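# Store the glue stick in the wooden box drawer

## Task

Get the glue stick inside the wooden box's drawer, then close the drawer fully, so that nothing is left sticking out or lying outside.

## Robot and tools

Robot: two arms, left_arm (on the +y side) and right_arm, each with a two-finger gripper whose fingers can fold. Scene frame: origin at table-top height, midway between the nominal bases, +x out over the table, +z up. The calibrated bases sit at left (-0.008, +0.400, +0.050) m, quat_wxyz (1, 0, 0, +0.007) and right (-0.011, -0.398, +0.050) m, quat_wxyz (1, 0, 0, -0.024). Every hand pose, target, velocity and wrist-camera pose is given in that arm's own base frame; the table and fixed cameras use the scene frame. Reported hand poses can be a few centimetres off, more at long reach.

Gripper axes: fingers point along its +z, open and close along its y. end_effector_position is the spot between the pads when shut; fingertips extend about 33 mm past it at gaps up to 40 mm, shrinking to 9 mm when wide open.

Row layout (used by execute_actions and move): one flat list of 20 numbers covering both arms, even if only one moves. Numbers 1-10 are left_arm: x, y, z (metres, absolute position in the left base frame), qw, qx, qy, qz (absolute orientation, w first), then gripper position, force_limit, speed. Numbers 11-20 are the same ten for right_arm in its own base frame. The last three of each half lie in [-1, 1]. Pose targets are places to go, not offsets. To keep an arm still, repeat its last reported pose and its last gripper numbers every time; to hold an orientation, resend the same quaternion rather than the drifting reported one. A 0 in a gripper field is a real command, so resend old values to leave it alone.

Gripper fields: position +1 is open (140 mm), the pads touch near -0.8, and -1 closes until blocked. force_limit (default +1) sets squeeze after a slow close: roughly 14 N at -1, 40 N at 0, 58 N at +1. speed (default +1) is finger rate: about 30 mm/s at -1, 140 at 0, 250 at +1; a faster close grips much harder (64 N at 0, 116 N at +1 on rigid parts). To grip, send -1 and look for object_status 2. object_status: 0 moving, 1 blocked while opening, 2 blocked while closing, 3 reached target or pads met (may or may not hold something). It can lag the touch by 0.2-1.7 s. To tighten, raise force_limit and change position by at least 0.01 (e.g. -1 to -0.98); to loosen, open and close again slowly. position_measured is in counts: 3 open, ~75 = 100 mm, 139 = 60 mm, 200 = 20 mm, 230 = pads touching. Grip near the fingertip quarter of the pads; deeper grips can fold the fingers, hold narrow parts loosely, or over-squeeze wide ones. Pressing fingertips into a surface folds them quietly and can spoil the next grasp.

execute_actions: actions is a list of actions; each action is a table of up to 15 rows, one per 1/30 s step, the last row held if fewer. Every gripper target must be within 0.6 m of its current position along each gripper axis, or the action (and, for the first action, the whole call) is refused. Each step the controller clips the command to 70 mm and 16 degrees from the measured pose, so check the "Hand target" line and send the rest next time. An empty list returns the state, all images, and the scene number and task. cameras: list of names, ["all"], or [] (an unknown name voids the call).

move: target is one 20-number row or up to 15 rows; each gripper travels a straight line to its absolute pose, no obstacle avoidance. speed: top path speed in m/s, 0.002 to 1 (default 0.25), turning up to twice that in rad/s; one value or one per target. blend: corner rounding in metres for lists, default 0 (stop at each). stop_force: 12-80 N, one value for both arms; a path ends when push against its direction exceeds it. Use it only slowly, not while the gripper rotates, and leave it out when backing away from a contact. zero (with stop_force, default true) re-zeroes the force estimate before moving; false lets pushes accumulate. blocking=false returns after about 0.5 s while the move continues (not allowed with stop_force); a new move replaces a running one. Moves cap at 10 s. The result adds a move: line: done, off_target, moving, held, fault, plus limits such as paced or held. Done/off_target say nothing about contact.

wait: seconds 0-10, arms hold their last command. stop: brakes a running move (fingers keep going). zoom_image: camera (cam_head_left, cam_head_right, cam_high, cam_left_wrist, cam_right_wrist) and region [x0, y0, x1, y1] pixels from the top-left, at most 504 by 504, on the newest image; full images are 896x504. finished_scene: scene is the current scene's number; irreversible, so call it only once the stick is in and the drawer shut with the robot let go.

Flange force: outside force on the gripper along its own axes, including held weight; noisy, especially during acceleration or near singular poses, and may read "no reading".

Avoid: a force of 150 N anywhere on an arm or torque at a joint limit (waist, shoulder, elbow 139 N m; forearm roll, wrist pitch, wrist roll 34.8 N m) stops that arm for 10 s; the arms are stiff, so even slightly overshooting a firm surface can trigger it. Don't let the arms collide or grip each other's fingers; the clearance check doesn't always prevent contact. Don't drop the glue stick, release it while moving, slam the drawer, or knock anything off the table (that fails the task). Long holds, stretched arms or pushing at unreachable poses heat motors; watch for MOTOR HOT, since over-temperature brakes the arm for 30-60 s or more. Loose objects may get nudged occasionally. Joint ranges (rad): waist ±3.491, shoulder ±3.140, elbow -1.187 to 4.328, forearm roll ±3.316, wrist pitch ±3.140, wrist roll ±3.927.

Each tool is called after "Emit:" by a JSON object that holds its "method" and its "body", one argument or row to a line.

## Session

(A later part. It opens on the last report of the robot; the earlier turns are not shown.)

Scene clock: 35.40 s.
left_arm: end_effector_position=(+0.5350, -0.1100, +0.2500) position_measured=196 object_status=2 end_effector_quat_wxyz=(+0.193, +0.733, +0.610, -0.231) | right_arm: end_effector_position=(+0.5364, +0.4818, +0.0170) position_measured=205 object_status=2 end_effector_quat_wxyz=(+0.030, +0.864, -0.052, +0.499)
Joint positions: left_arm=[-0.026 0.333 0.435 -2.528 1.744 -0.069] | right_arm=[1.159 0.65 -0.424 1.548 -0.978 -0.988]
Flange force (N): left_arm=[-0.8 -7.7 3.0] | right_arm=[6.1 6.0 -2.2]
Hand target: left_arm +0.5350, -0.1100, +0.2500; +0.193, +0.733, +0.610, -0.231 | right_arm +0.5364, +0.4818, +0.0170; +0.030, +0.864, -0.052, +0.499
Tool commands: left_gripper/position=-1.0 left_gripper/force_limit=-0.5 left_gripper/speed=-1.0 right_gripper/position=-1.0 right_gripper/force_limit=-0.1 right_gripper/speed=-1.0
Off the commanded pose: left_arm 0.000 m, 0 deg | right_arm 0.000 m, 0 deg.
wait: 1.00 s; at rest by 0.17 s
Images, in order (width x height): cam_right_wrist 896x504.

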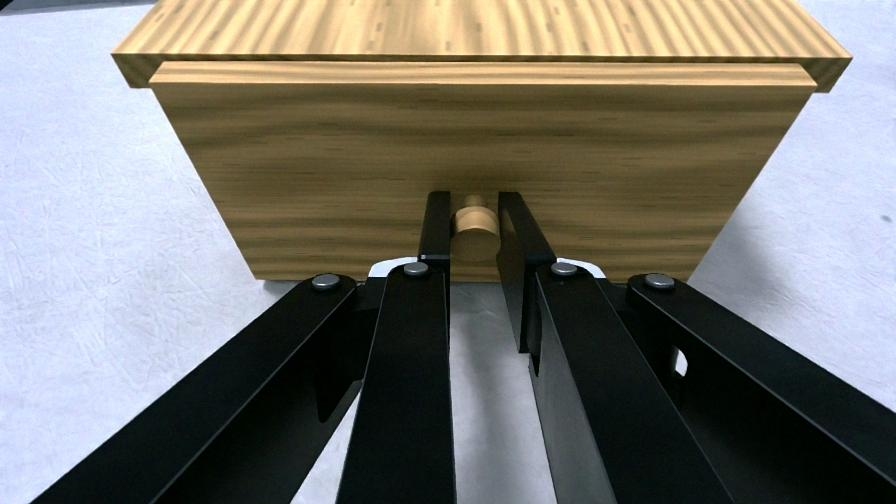

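Emit:
{"method": "move", "body": {
  "target": [0.535,-0.11,0.25,0.1926,0.7328,0.6104,-0.2313,-1,-0.5,-1,0.4143,0.4965,0.017,0.0299,0.8645,-0.0517,0.4991,-1,-0.1,-1],
  "cameras": ["all"],
  "speed": 0.07,
  "stop_force": 30
}}

Emit:
{"method": "zoom_image", "body": {
  "camera": "cam_head_right",
  "region": [310, 210, 430, 330]
}}

Emit:
{"method": "zoom_image", "body": {
  "camera": "cam_high",
  "region": [360, 160, 520, 350]
}}

Scene clock: 38.07 s.
left_arm: end_effector_position=(+0.5350, -0.1100, +0.2500) position_measured=196 object_status=2 end_effector_quat_wxyz=(+0.193, +0.733, +0.610, -0.231) | right_arm: end_effector_position=(+0.4143, +0.4965, +0.0170) position_measured=205 object_status=2 end_effector_quat_wxyz=(+0.030, +0.864, -0.052, +0.499)
Joint positions: left_arm=[-0.026 0.333 0.435 -2.528 1.744 -0.069] | right_arm=[1.428 0.611 -0.488 1.334 -1.099 -1.035]
Flange force (N): left_arm=[-1.1 -8.2 3.6] | right_arm=[5.1 4.4 2.1]
Hand target: left_arm +0.5350, -0.1100, +0.2500; +0.193, +0.733, +0.610, -0.231 | right_arm +0.4143, +0.4965, +0.0170; +0.030, +0.864, -0.052, +0.499
Off the commanded pose: left_arm 0.000 m, 0 deg | right_arm 0.000 m, 0 deg.
move: done

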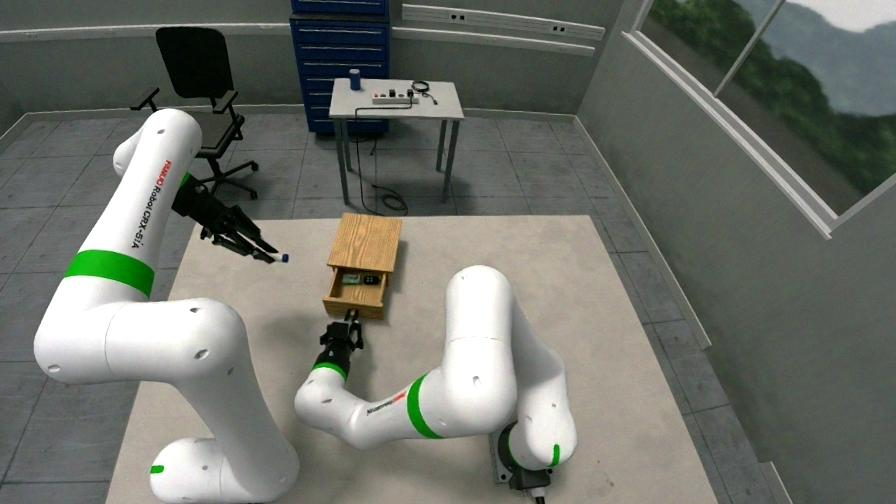

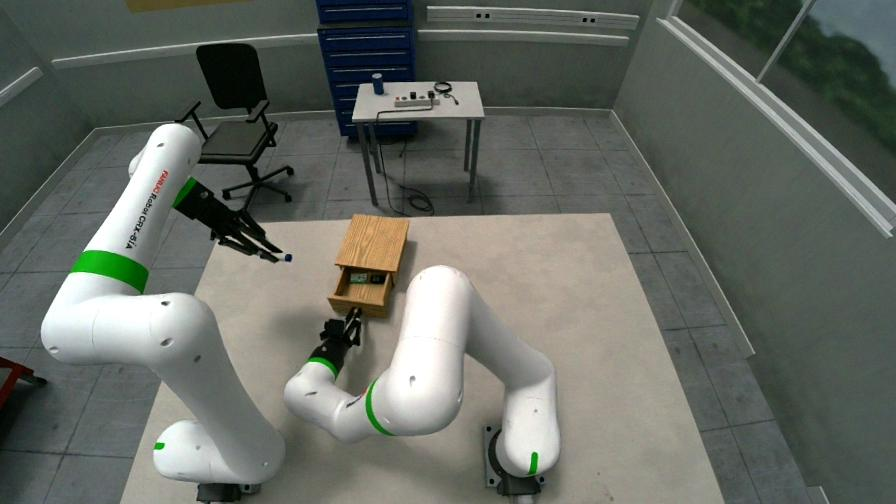

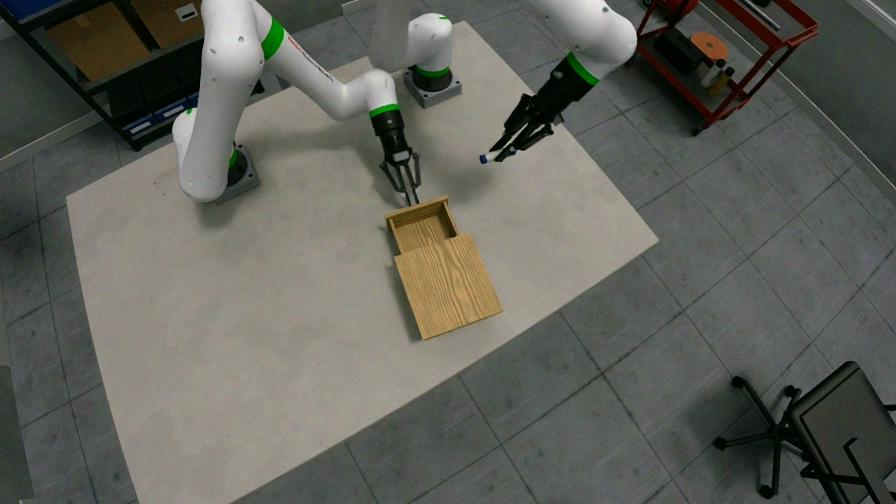

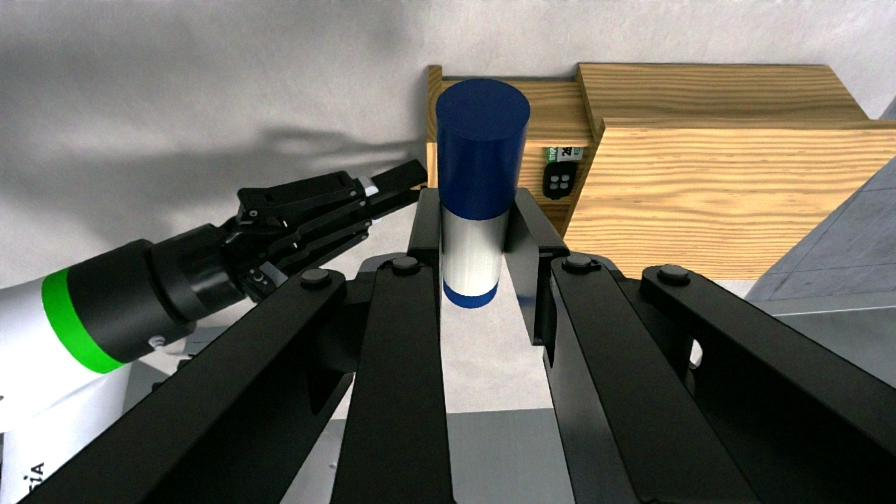

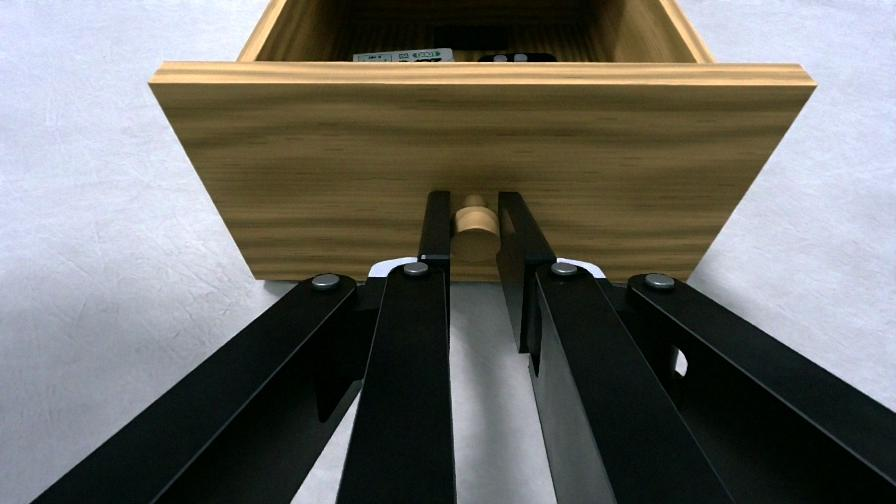

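Scaled by 4.200 from the camera's 896x504 image, which has a finer 1280x720 frame.

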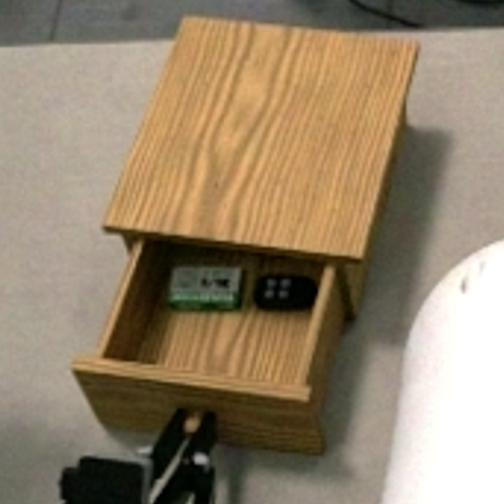

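Scaled by 2.653 from the camera's 896x504 image, which has a finer 1280x720 frame.

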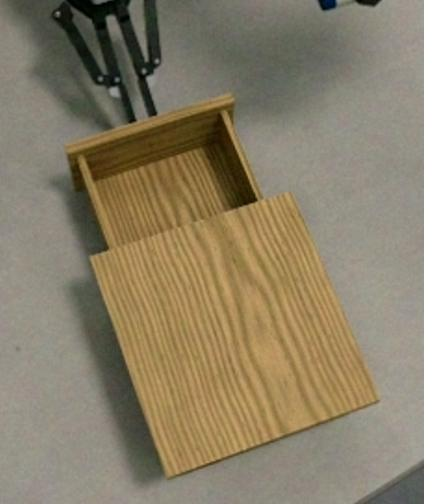

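Emit:
{"method": "move", "body": {
  "target": [
    [0.5189,-0.3554,0.14,0.1926,0.7328,0.6104,-0.2313,-1,-0.5,-1,0.4143,0.4965,0.017,0.0299,0.8645,-0.0517,0.4991,-1,-0.1,-1]
  ],
  "cameras": ["all"],
  "speed": 0.2
}}

Emit:
{"method": "zoom_image", "body": {
  "camera": "cam_high",
  "region": [360, 120, 560, 350]
}}

Scene clock: 40.10 s.
left_arm: end_effector_position=(+0.5189, -0.3553, +0.1400) position_measured=196 object_status=2 end_effector_quat_wxyz=(+0.193, +0.733, +0.610, -0.231) | right_arm: end_effector_position=(+0.4143, +0.4965, +0.0170) position_measured=205 object_status=2 end_effector_quat_wxyz=(+0.030, +0.864, -0.052, +0.499)
Joint positions: left_arm=[-0.456 0.379 0.238 -2.531 1.299 0.145] | right_arm=[1.428 0.611 -0.488 1.334 -1.099 -1.035]
Flange force (N): left_arm=[0.4 -9.2 0.0] | right_arm=[5.4 4.3 2.4]
Hand target: left_arm +0.5189, -0.3554, +0.1400; +0.193, +0.733, +0.610, -0.231 | right_arm +0.4143, +0.4965, +0.0170; +0.030, +0.864, -0.052, +0.499
Off the commanded pose: left_arm 0.000 m, 0 deg | right_arm 0.000 m, 0 deg.
move: done

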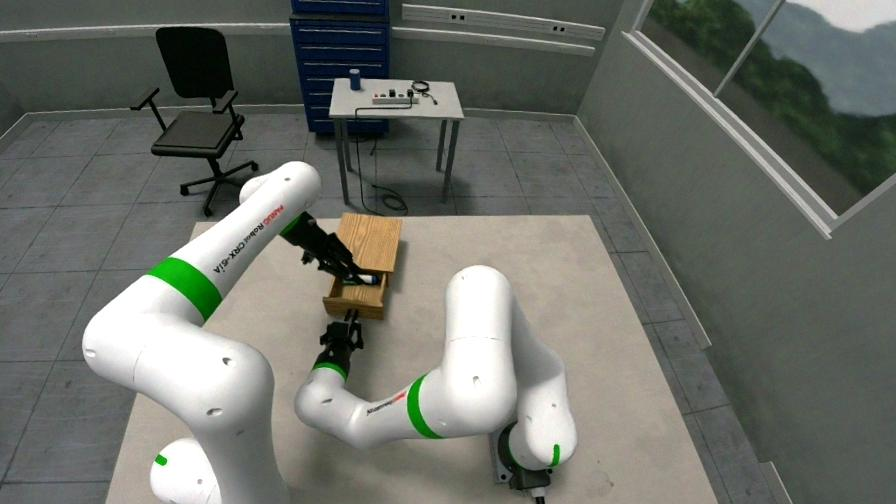

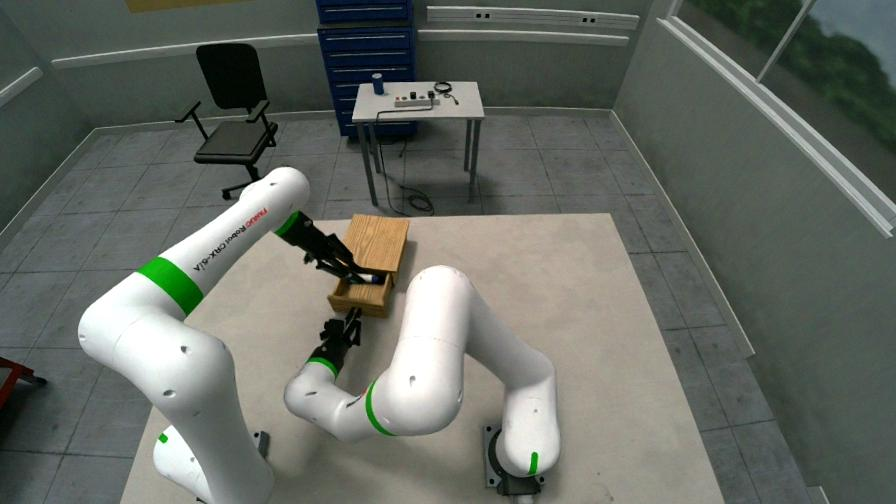

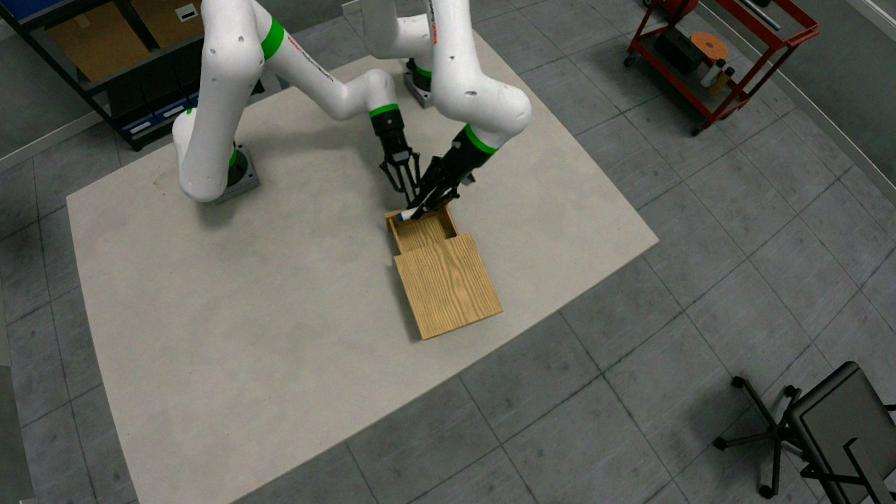

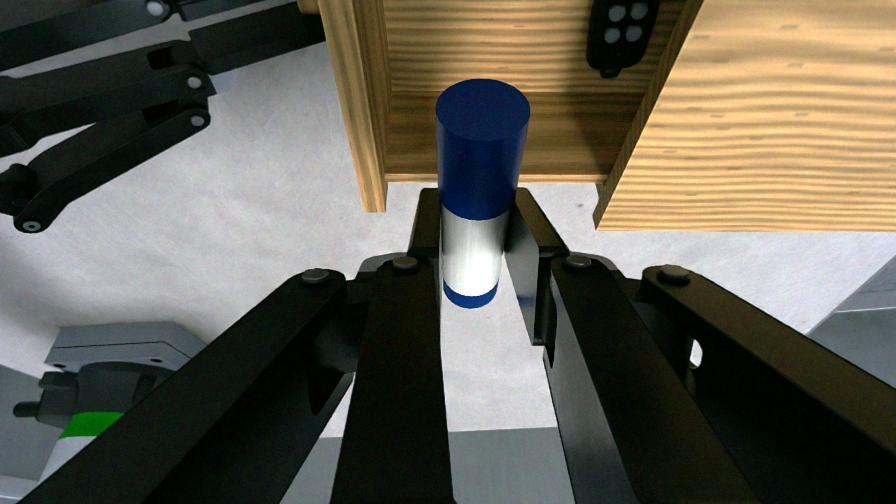

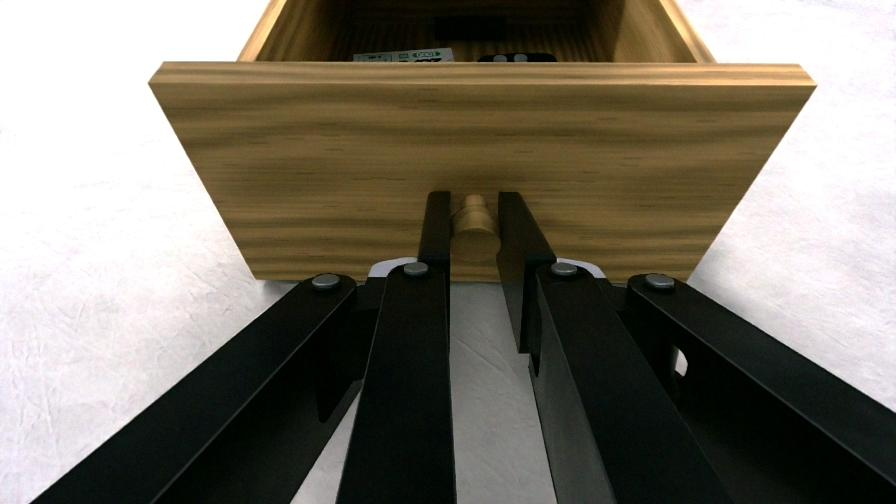

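Scaled by 2.191 from the camera's 896x504 image, which has a finer 1280x720 frame.

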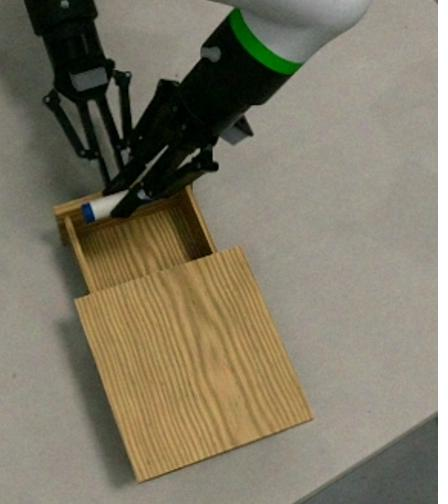

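Emit:
{"method": "move", "body": {
  "target": [
    [0.5189,-0.3554,0.02,0.1926,0.7328,0.6104,-0.2313,-1,-0.5,-1,0.4143,0.4965,0.017,0.0299,0.8645,-0.0517,0.4991,-1,-0.1,-1]
  ],
  "cameras": ["cam_left_wrist"],
  "speed": 0.1
}}

Emit:
{"method": "zoom_image", "body": {
  "camera": "cam_left_wrist",
  "region": [250, 0, 750, 500]
}}

Scene clock: 41.87 s.
left_arm: end_effector_position=(+0.5189, -0.3554, +0.0200) position_measured=196 object_status=2 end_effector_quat_wxyz=(+0.193, +0.733, +0.610, -0.231) | right_arm: end_effector_position=(+0.4143, +0.4965, +0.0170) position_measured=205 object_status=2 end_effector_quat_wxyz=(+0.030, +0.864, -0.052, +0.499)
Joint positions: left_arm=[-0.449 0.502 0.126 -2.477 1.114 -0.011] | right_arm=[1.428 0.611 -0.488 1.334 -1.099 -1.035]
Flange force (N): left_arm=[-0.7 -6.4 -2.3] | right_arm=[4.6 4.4 1.4]
Hand target: left_arm +0.5189, -0.3554, +0.0200; +0.193, +0.733, +0.610, -0.231 | right_arm +0.4143, +0.4965, +0.0170; +0.030, +0.864, -0.052, +0.499
Off the commanded pose: left_arm 0.000 m, 0 deg | right_arm 0.000 m, 0 deg.
move: done
Images, in order (width x height): cam_left_wrist 896x504.

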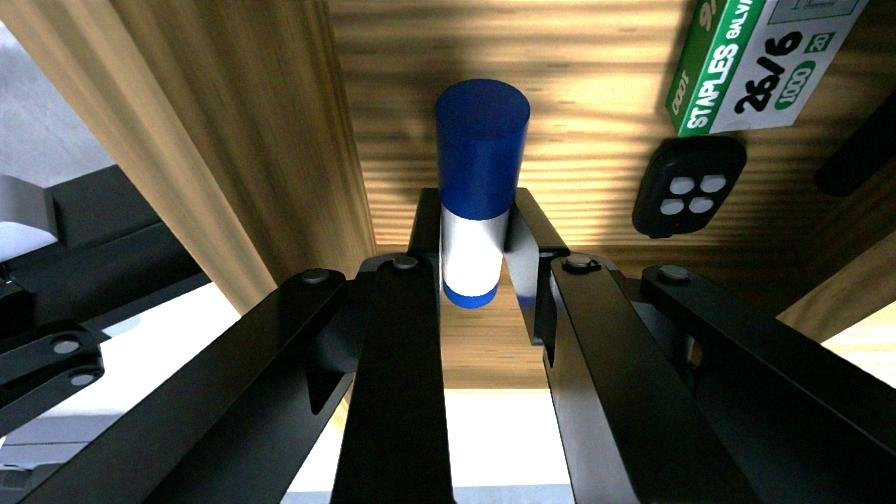

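Scaled by 1.008 from the camera's 896x504 image, which has a finer 1280x720 frame.

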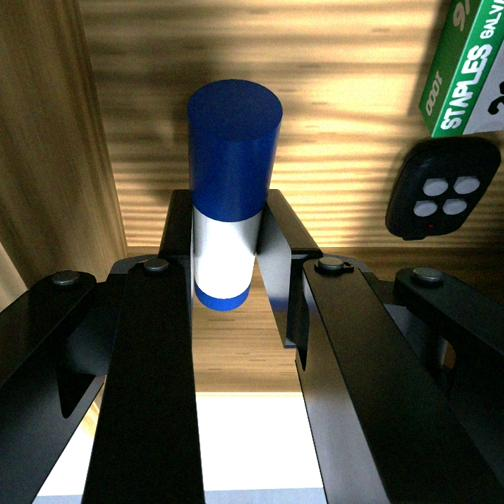

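Emit:
{"method": "move", "body": {
  "target": [
    [0.52,-0.3495,0.018,0.1926,0.7328,0.6104,-0.2313,-1,-0.5,-1,0.4143,0.4965,0.017,0.0299,0.8645,-0.0517,0.4991,-1,-0.1,-1]
  ],
  "speed": 0.04
}}

Emit:
{"method": "move", "body": {
  "target": [
    [0.52,-0.3495,-0.006,0.1926,0.7328,0.6104,-0.2313,-1,-0.5,-1,0.4143,0.4965,0.017,0.0299,0.8645,-0.0517,0.4991,-1,-0.1,-1]
  ],
  "cameras": ["cam_left_wrist"],
  "speed": 0.012,
  "stop_force": 12
}}

Scene clock: 42.80 s.
left_arm: end_effector_position=(+0.5200, -0.3495, +0.0180) position_measured=196 object_status=2 end_effector_quat_wxyz=(+0.193, +0.733, +0.610, -0.231) | right_arm: end_effector_position=(+0.4143, +0.4965, +0.0170) position_measured=205 object_status=2 end_effector_quat_wxyz=(+0.030, +0.864, -0.052, +0.499)
Joint positions: left_arm=[-0.438 0.503 0.123 -2.475 1.116 -0.022] | right_arm=[1.428 0.611 -0.488 1.334 -1.099 -1.035]
Flange force (N): left_arm=[-1.5 -3.2 -2.7] | right_arm=[1.4 4.0 0.0]
Hand target: left_arm +0.5200, -0.3495, +0.0180; +0.193, +0.733, +0.610, -0.231 | right_arm +0.4143, +0.4965, +0.0170; +0.030, +0.864, -0.052, +0.499
Off the commanded pose: left_arm 0.000 m, 0 deg | right_arm 0.000 m, 0 deg.
move: done

Scene clock: 44.73 s.
left_arm: end_effector_position=(+0.5200, -0.3496, +0.0021) position_measured=196 object_status=2 end_effector_quat_wxyz=(+0.193, +0.733, +0.610, -0.231) | right_arm: end_effector_position=(+0.4143, +0.4965, +0.0170) position_measured=205 object_status=2 end_effector_quat_wxyz=(+0.030, +0.864, -0.052, +0.499)
Joint positions: left_arm=[-0.437 0.525 0.115 -2.466 1.094 -0.044] | right_arm=[1.428 0.611 -0.488 1.334 -1.099 -1.035]
Flange force (N): left_arm=[-10.9 11.6 -17.6] | right_arm=[-19.0 7.6 -3.8]
Hand target: left_arm +0.5200, -0.3495, +0.0021; +0.193, +0.733, +0.610, -0.231 | right_arm +0.4143, +0.4965, +0.0170; +0.030, +0.864, -0.052, +0.499
Off the commanded pose: left_arm 0.008 m, 0 deg | right_arm 0.000 m, 0 deg.
move: contact (left_arm)
Images, in order (width x height): cam_left_wrist 896x504.

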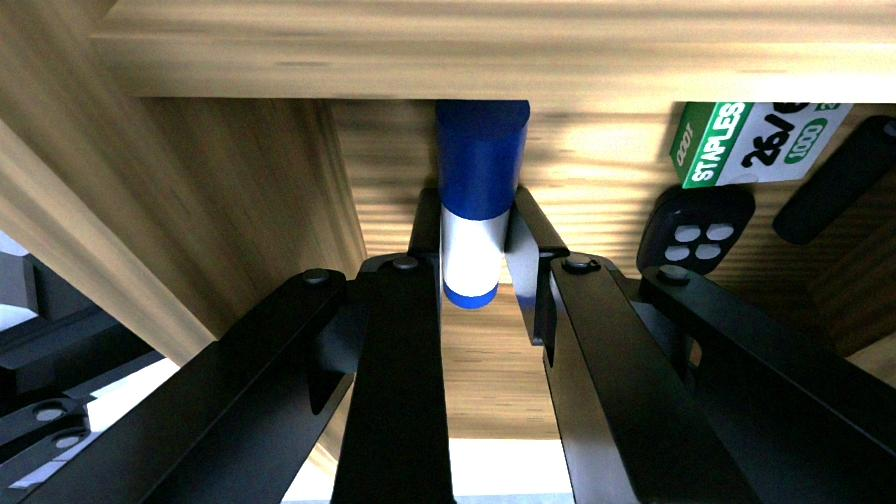

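Emit:
{"method": "move", "body": {
  "target": [
    [0.52,-0.3495,0.0035,0.1926,0.7328,0.6104,-0.2313,-1,-0.5,-1,0.4143,0.4965,0.017,0.0299,0.8645,-0.0517,0.4991,-1,-0.1,-1],
    [0.52,-0.3495,0.0035,0.1926,0.7328,0.6104,-0.2313,-0.43,-0.5,-1,0.4143,0.4965,0.017,0.0299,0.8645,-0.0517,0.4991,-1,-0.1,-1]
  ],
  "cameras": ["cam_left_wrist"],
  "speed": 0.02
}}

Scene clock: 46.17 s.
left_arm: end_effector_position=(+0.5201, -0.3494, +0.0035) position_measured=183 object_status=0 end_effector_quat_wxyz=(+0.193, +0.733, +0.610, -0.231) | right_arm: end_effector_position=(+0.4143, +0.4965, +0.0170) position_measured=205 object_status=2 end_effector_quat_wxyz=(+0.030, +0.864, -0.052, +0.499)
Joint positions: left_arm=[-0.437 0.523 0.116 -2.467 1.096 -0.042] | right_arm=[1.428 0.611 -0.488 1.334 -1.099 -1.035]
Flange force (N): left_arm=[5.4 29.8 1.2] | right_arm=[-13.7 8.5 -28.9]
Hand target: left_arm +0.5200, -0.3495, +0.0035; +0.193, +0.733, +0.610, -0.231 | right_arm +0.4143, +0.4965, +0.0170; +0.030, +0.864, -0.052, +0.499
Off the commanded pose: left_arm 0.000 m, 0 deg | right_arm 0.000 m, 0 deg.
move: done
Images, in order (width x height): cam_left_wrist 896x504.

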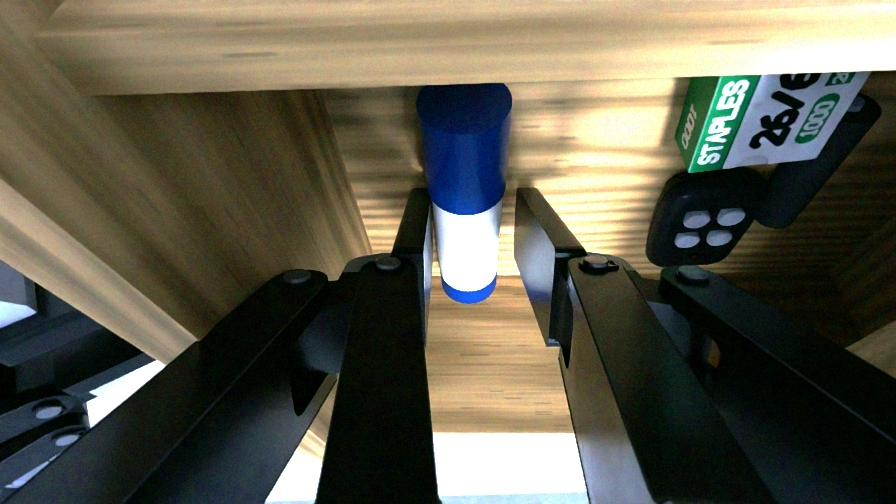

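Emit:
{"method": "move", "body": {
  "target": [
    [0.5247,-0.3503,0.0045,0.1926,0.7328,0.6104,-0.2313,-0.43,-0.5,-1,0.4143,0.4965,0.017,0.0299,0.8645,-0.0517,0.4991,-1,-0.1,-1]
  ],
  "cameras": ["cam_left_wrist"],
  "speed": 0.02
}}

Scene clock: 46.97 s.
left_arm: end_effector_position=(+0.5247, -0.3503, +0.0045) position_measured=183 object_status=3 end_effector_quat_wxyz=(+0.193, +0.733, +0.610, -0.231) | right_arm: end_effector_position=(+0.4143, +0.4965, +0.0170) position_measured=205 object_status=2 end_effector_quat_wxyz=(+0.030, +0.864, -0.052, +0.499)
Joint positions: left_arm=[-0.435 0.531 0.131 -2.469 1.102 -0.039] | right_arm=[1.427 0.611 -0.488 1.334 -1.099 -1.035]
Flange force (N): left_arm=[-0.6 -7.2 -2.7] | right_arm=[4.6 0.8 0.4]
Hand target: left_arm +0.5247, -0.3503, +0.0045; +0.193, +0.733, +0.610, -0.231 | right_arm +0.4143, +0.4965, +0.0170; +0.030, +0.864, -0.052, +0.499
Off the commanded pose: left_arm 0.000 m, 0 deg | right_arm 0.000 m, 0 deg.
move: done
Images, in order (width x height): cam_left_wrist 896x504.

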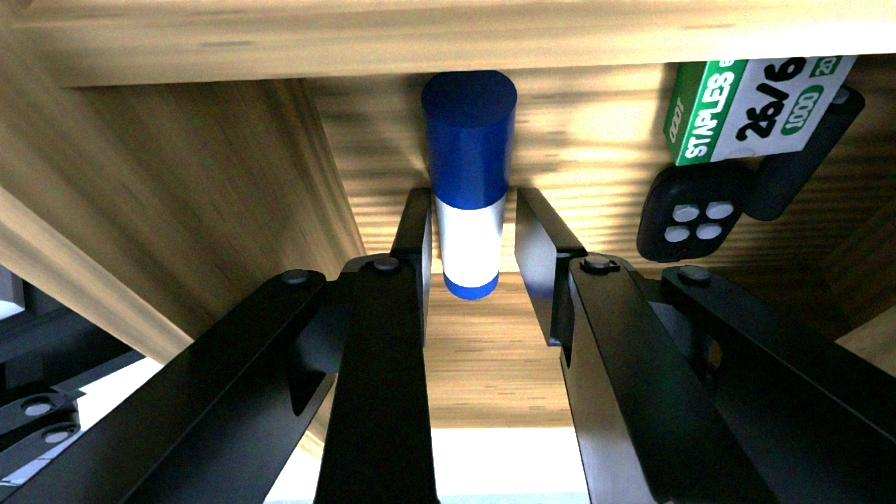

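Emit:
{"method": "move", "body": {
  "target": [
    [0.5247,-0.3503,0.15,0.1926,0.7328,0.6104,-0.2313,-0.43,-0.5,-1,0.4143,0.4965,0.017,0.0299,0.8645,-0.0517,0.4991,-1,-0.1,-1],
    [0.53,-0.09,0.22,0.1926,0.7328,0.6104,-0.2313,-0.43,-0.5,-1,0.4143,0.4965,0.017,0.0299,0.8645,-0.0517,0.4991,-1,-0.1,-1]
  ],
  "cameras": ["all"],
  "speed": [0.08,0.3],
  "blend": [0.04,0]
}}

Emit:
{"method": "zoom_image", "body": {
  "camera": "cam_head_right",
  "region": [310, 210, 430, 330]
}}

Scene clock: 50.27 s.
left_arm: end_effector_position=(+0.5300, -0.0900, +0.2200) position_measured=183 object_status=3 end_effector_quat_wxyz=(+0.193, +0.733, +0.610, -0.231) | right_arm: end_effector_position=(+0.4143, +0.4965, +0.0170) position_measured=205 object_status=2 end_effector_quat_wxyz=(+0.030, +0.864, -0.052, +0.499)
Joint positions: left_arm=[0.008 0.337 0.37 -2.537 1.706 -0.137] | right_arm=[1.428 0.611 -0.488 1.334 -1.099 -1.035]
Flange force (N): left_arm=[-1.5 -6.8 2.0] | right_arm=[5.1 0.8 0.8]
Hand target: left_arm +0.5300, -0.0900, +0.2200; +0.193, +0.733, +0.610, -0.231 | right_arm +0.4143, +0.4965, +0.0170; +0.030, +0.864, -0.052, +0.499
Off the commanded pose: left_arm 0.000 m, 0 deg | right_arm 0.000 m, 0 deg.
move: done

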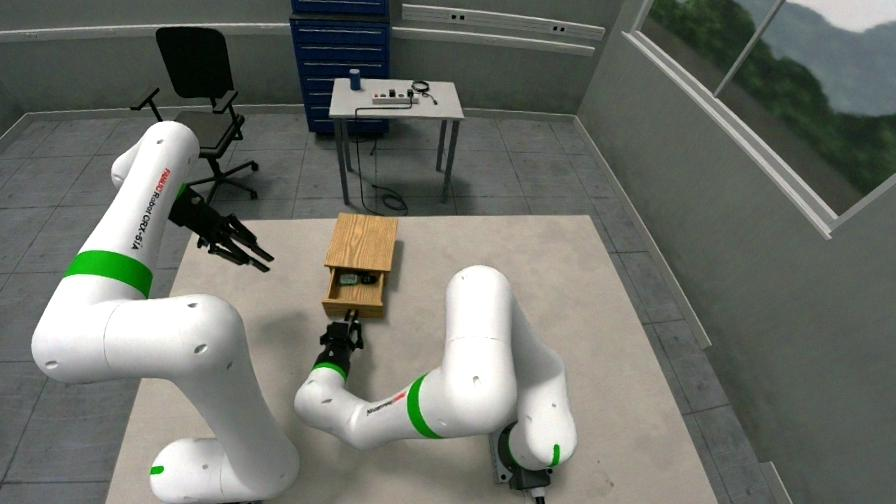

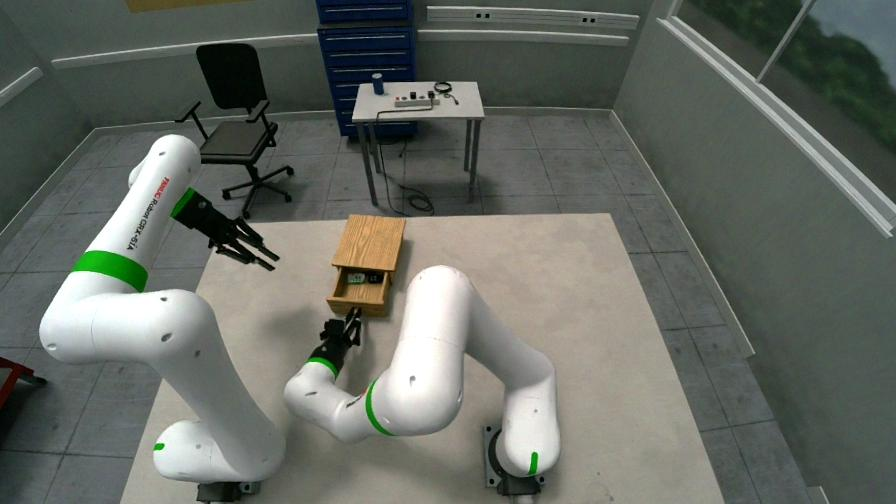

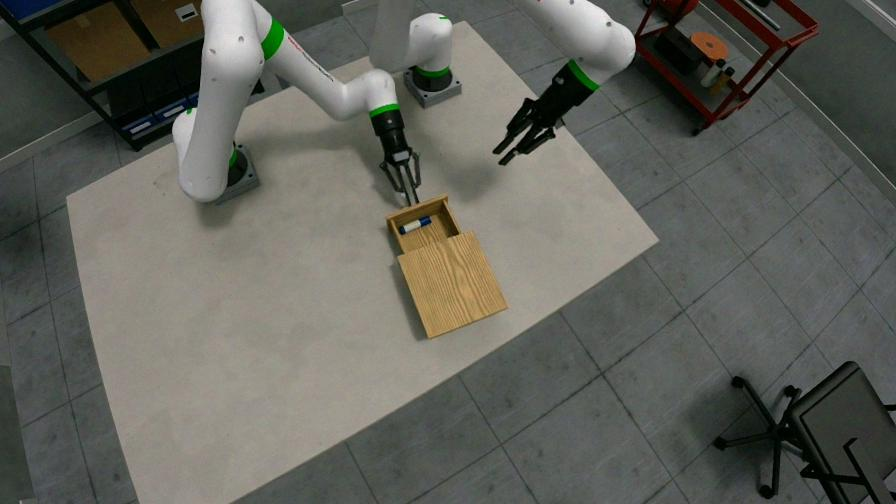

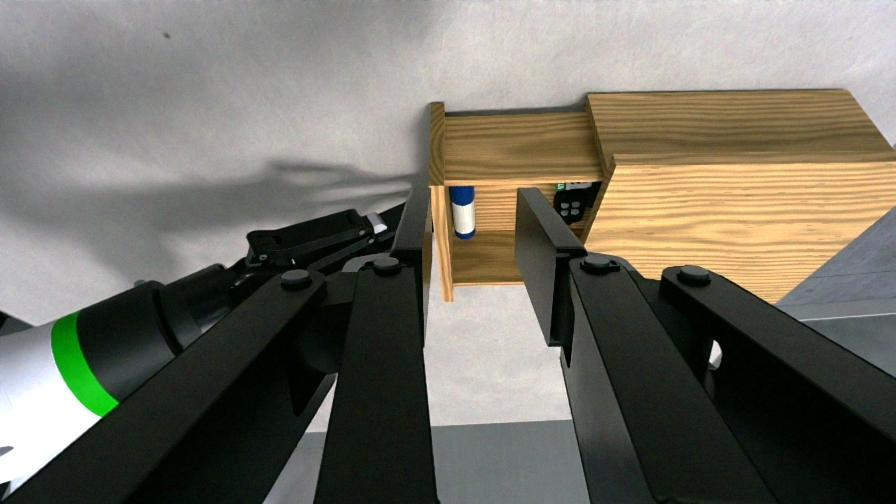

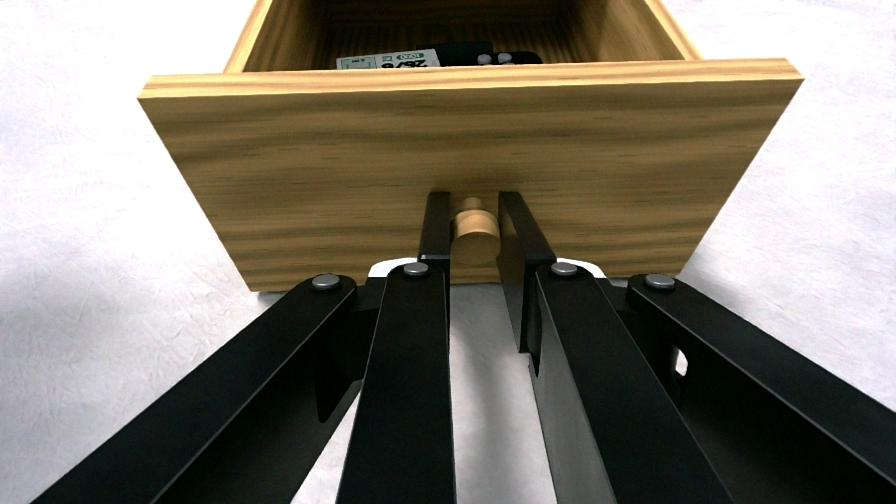

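Scaled by 4.200 from the camera's 896x504 image, which has a finer 1280x720 frame.

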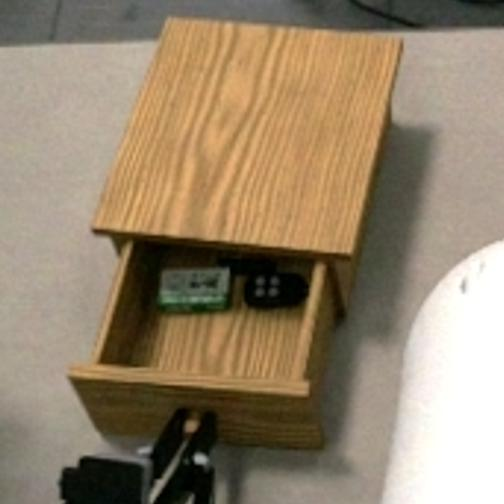

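Emit:
{"method": "move", "body": {
  "target": [0.53,-0.09,0.22,0.1926,0.7328,0.6104,-0.2313,-0.43,-0.5,-1,0.5140,0.4886,0.017,0.0299,0.8645,-0.0517,0.4991,-1,-0.1,-1],
  "speed": 0.06,
  "stop_force": 25
}}

Emit:
{"method": "move", "body": {
  "target": [0.53,-0.09,0.22,0.1926,0.7328,0.6104,-0.2313,-0.43,-0.5,-1,0.5439,0.4862,0.017,0.0299,0.8645,-0.0517,0.4991,-1,-0.1,-1],
  "speed": 0.012,
  "stop_force": 12,
  "cameras": ["all"]
}}

Emit:
{"method": "zoom_image", "body": {
  "camera": "cam_high",
  "region": [340, 160, 540, 360]
}}

Scene clock: 53.00 s.
left_arm: end_effector_position=(+0.5300, -0.0900, +0.2200) position_measured=183 object_status=3 end_effector_quat_wxyz=(+0.193, +0.733, +0.610, -0.231) | right_arm: end_effector_position=(+0.5140, +0.4886, +0.0170) position_measured=205 object_status=2 end_effector_quat_wxyz=(+0.030, +0.864, -0.052, +0.499)
Joint positions: left_arm=[0.008 0.337 0.37 -2.536 1.706 -0.137] | right_arm=[1.21 0.646 -0.431 1.506 -1.002 -0.993]
Flange force (N): left_arm=[-1.7 -7.6 2.8] | right_arm=[9.8 -1.5 -7.7]
Hand target: left_arm +0.5300, -0.0900, +0.2200; +0.193, +0.733, +0.610, -0.231 | right_arm +0.5140, +0.4886, +0.0170; +0.030, +0.864, -0.052, +0.499
Off the commanded pose: left_arm 0.000 m, 0 deg | right_arm 0.000 m, 0 deg.
move: done

Scene clock: 55.70 s.
left_arm: end_effector_position=(+0.5300, -0.0900, +0.2200) position_measured=183 object_status=3 end_effector_quat_wxyz=(+0.193, +0.733, +0.610, -0.231) | right_arm: end_effector_position=(+0.5388, +0.4867, +0.0170) position_measured=205 object_status=2 end_effector_quat_wxyz=(+0.030, +0.865, -0.052, +0.499)
Joint positions: left_arm=[0.008 0.337 0.37 -2.536 1.706 -0.137] | right_arm=[1.16 0.659 -0.407 1.543 -0.979 -0.979]
Flange force (N): left_arm=[-1.4 -8.0 2.5] | right_arm=[12.8 0.5 -23.0]
Hand target: left_arm +0.5300, -0.0900, +0.2200; +0.193, +0.733, +0.610, -0.231 | right_arm +0.5388, +0.4867, +0.0170; +0.030, +0.865, -0.052, +0.499
Off the commanded pose: left_arm 0.000 m, 0 deg | right_arm 0.005 m, 0 deg.
move: contact (right_arm)

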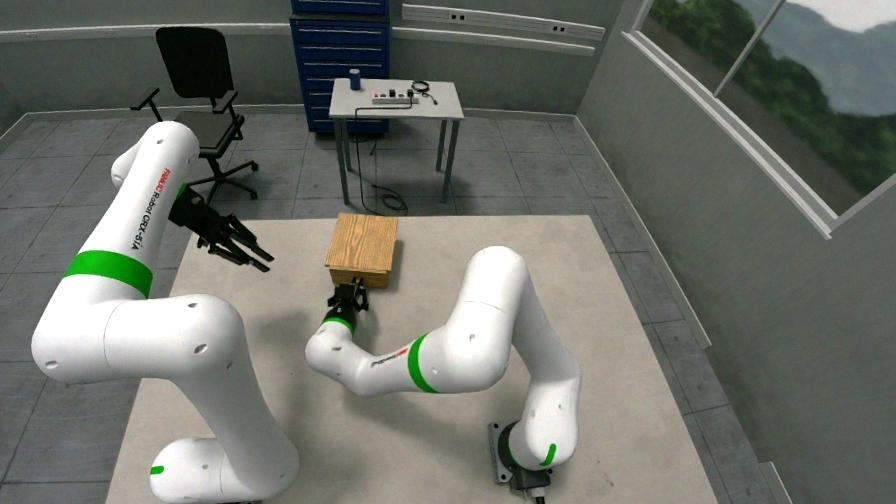

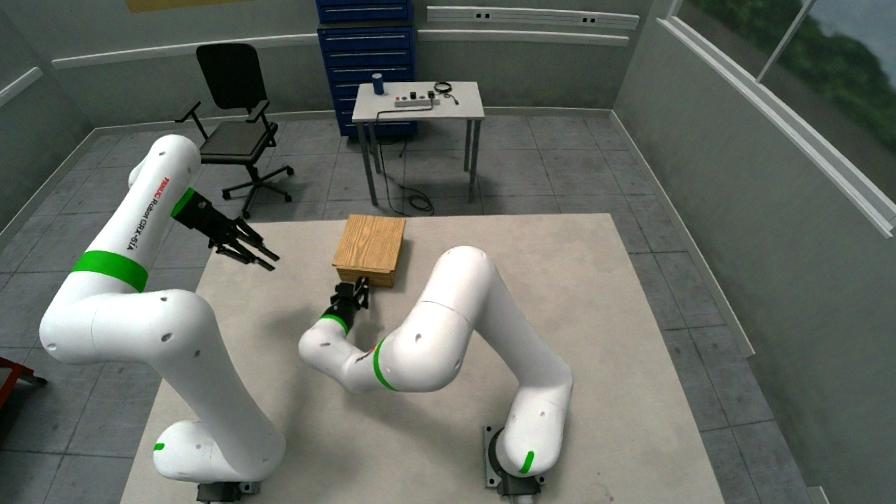

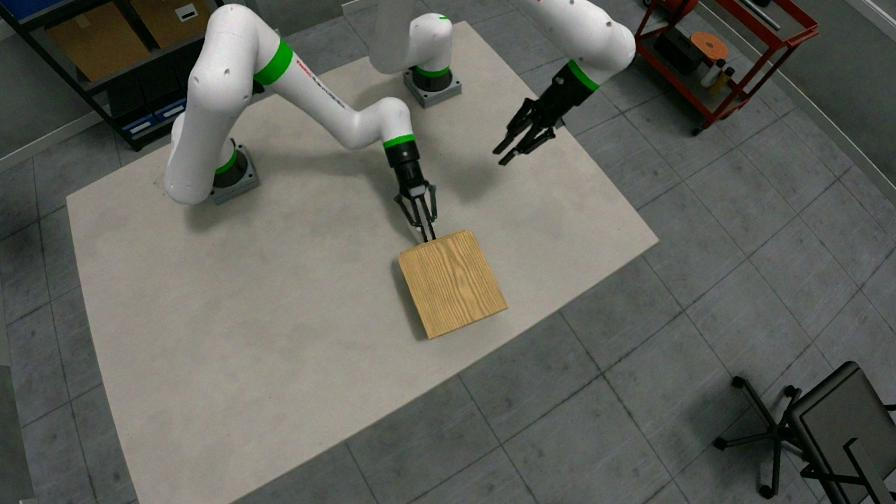

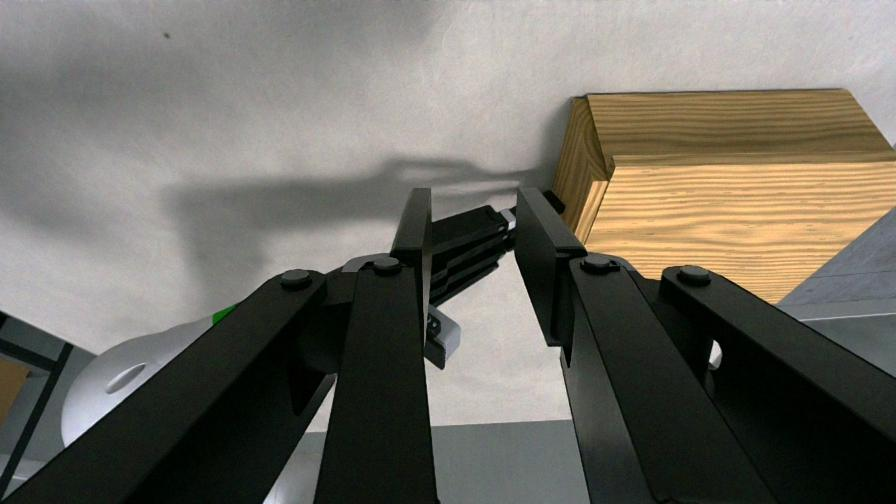

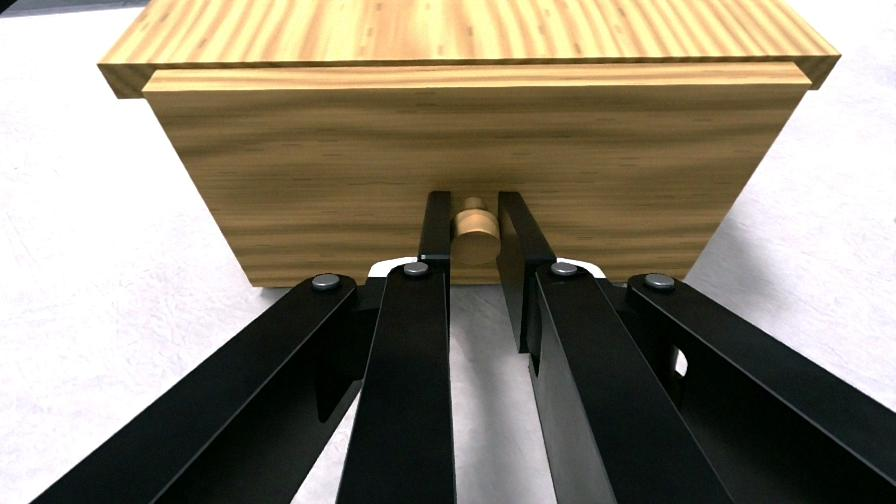

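Scaled by 2.520 from the camera's 896x504 image, which has a finer 1280x720 frame.

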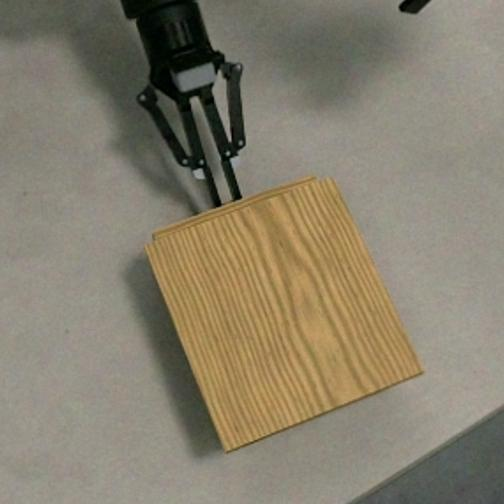

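Emit:
{"method": "move", "body": {
  "target": [0.53,-0.09,0.22,0.1926,0.7328,0.6104,-0.2313,-0.43,-0.5,-1,0.5458,0.4861,0.017,0.0299,0.8645,-0.0517,0.4991,-1,-0.1,-1],
  "speed": 0.01,
  "stop_force": 24,
  "zero": false,
  "cameras": ["cam_right_wrist","cam_high"]
}}

Emit:
{"method": "zoom_image", "body": {
  "camera": "cam_high",
  "region": [340, 160, 540, 360]
}}

Scene clock: 57.27 s.
left_arm: end_effector_position=(+0.5300, -0.0900, +0.2200) position_measured=183 object_status=3 end_effector_quat_wxyz=(+0.193, +0.733, +0.610, -0.231) | right_arm: end_effector_position=(+0.5458, +0.4861, +0.0170) position_measured=205 object_status=2 end_effector_quat_wxyz=(+0.030, +0.864, -0.052, +0.499)
Joint positions: left_arm=[0.008 0.337 0.37 -2.536 1.706 -0.137] | right_arm=[1.146 0.664 -0.4 1.552 -0.972 -0.975]
Flange force (N): left_arm=[-1.8 -7.6 2.9] | right_arm=[10.2 6.4 -32.1]
Hand target: left_arm +0.5300, -0.0900, +0.2200; +0.193, +0.733, +0.610, -0.231 | right_arm +0.5458, +0.4861, +0.0170; +0.030, +0.864, -0.052, +0.499
Off the commanded pose: left_arm 0.000 m, 0 deg | right_arm 0.000 m, 0 deg.
move: done
Images, in order (width x height): cam_high 896x504, cam_right_wrist 896x504.

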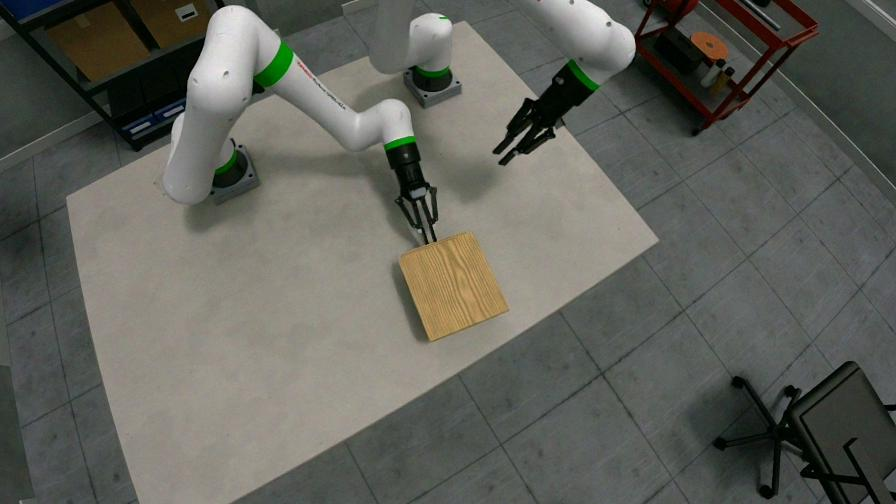

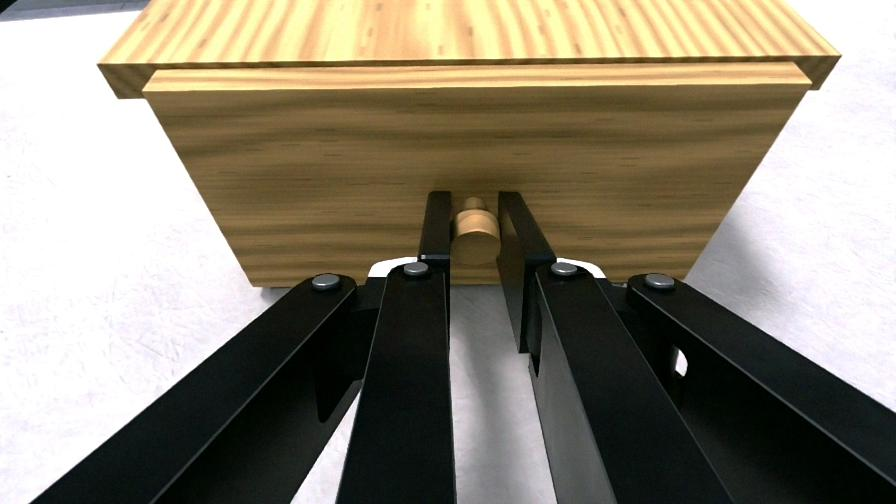

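Scaled by 2.520 from the camera's 896x504 image, which has a finer 1280x720 frame.

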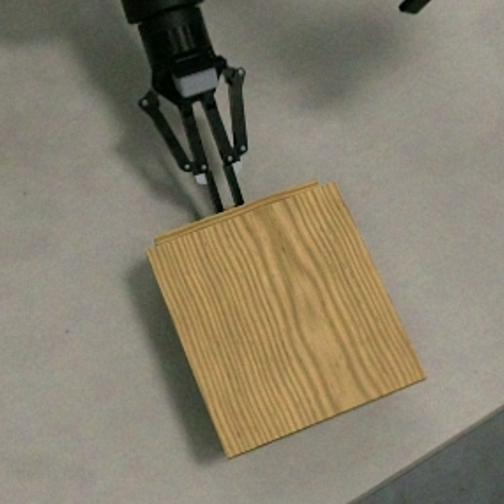

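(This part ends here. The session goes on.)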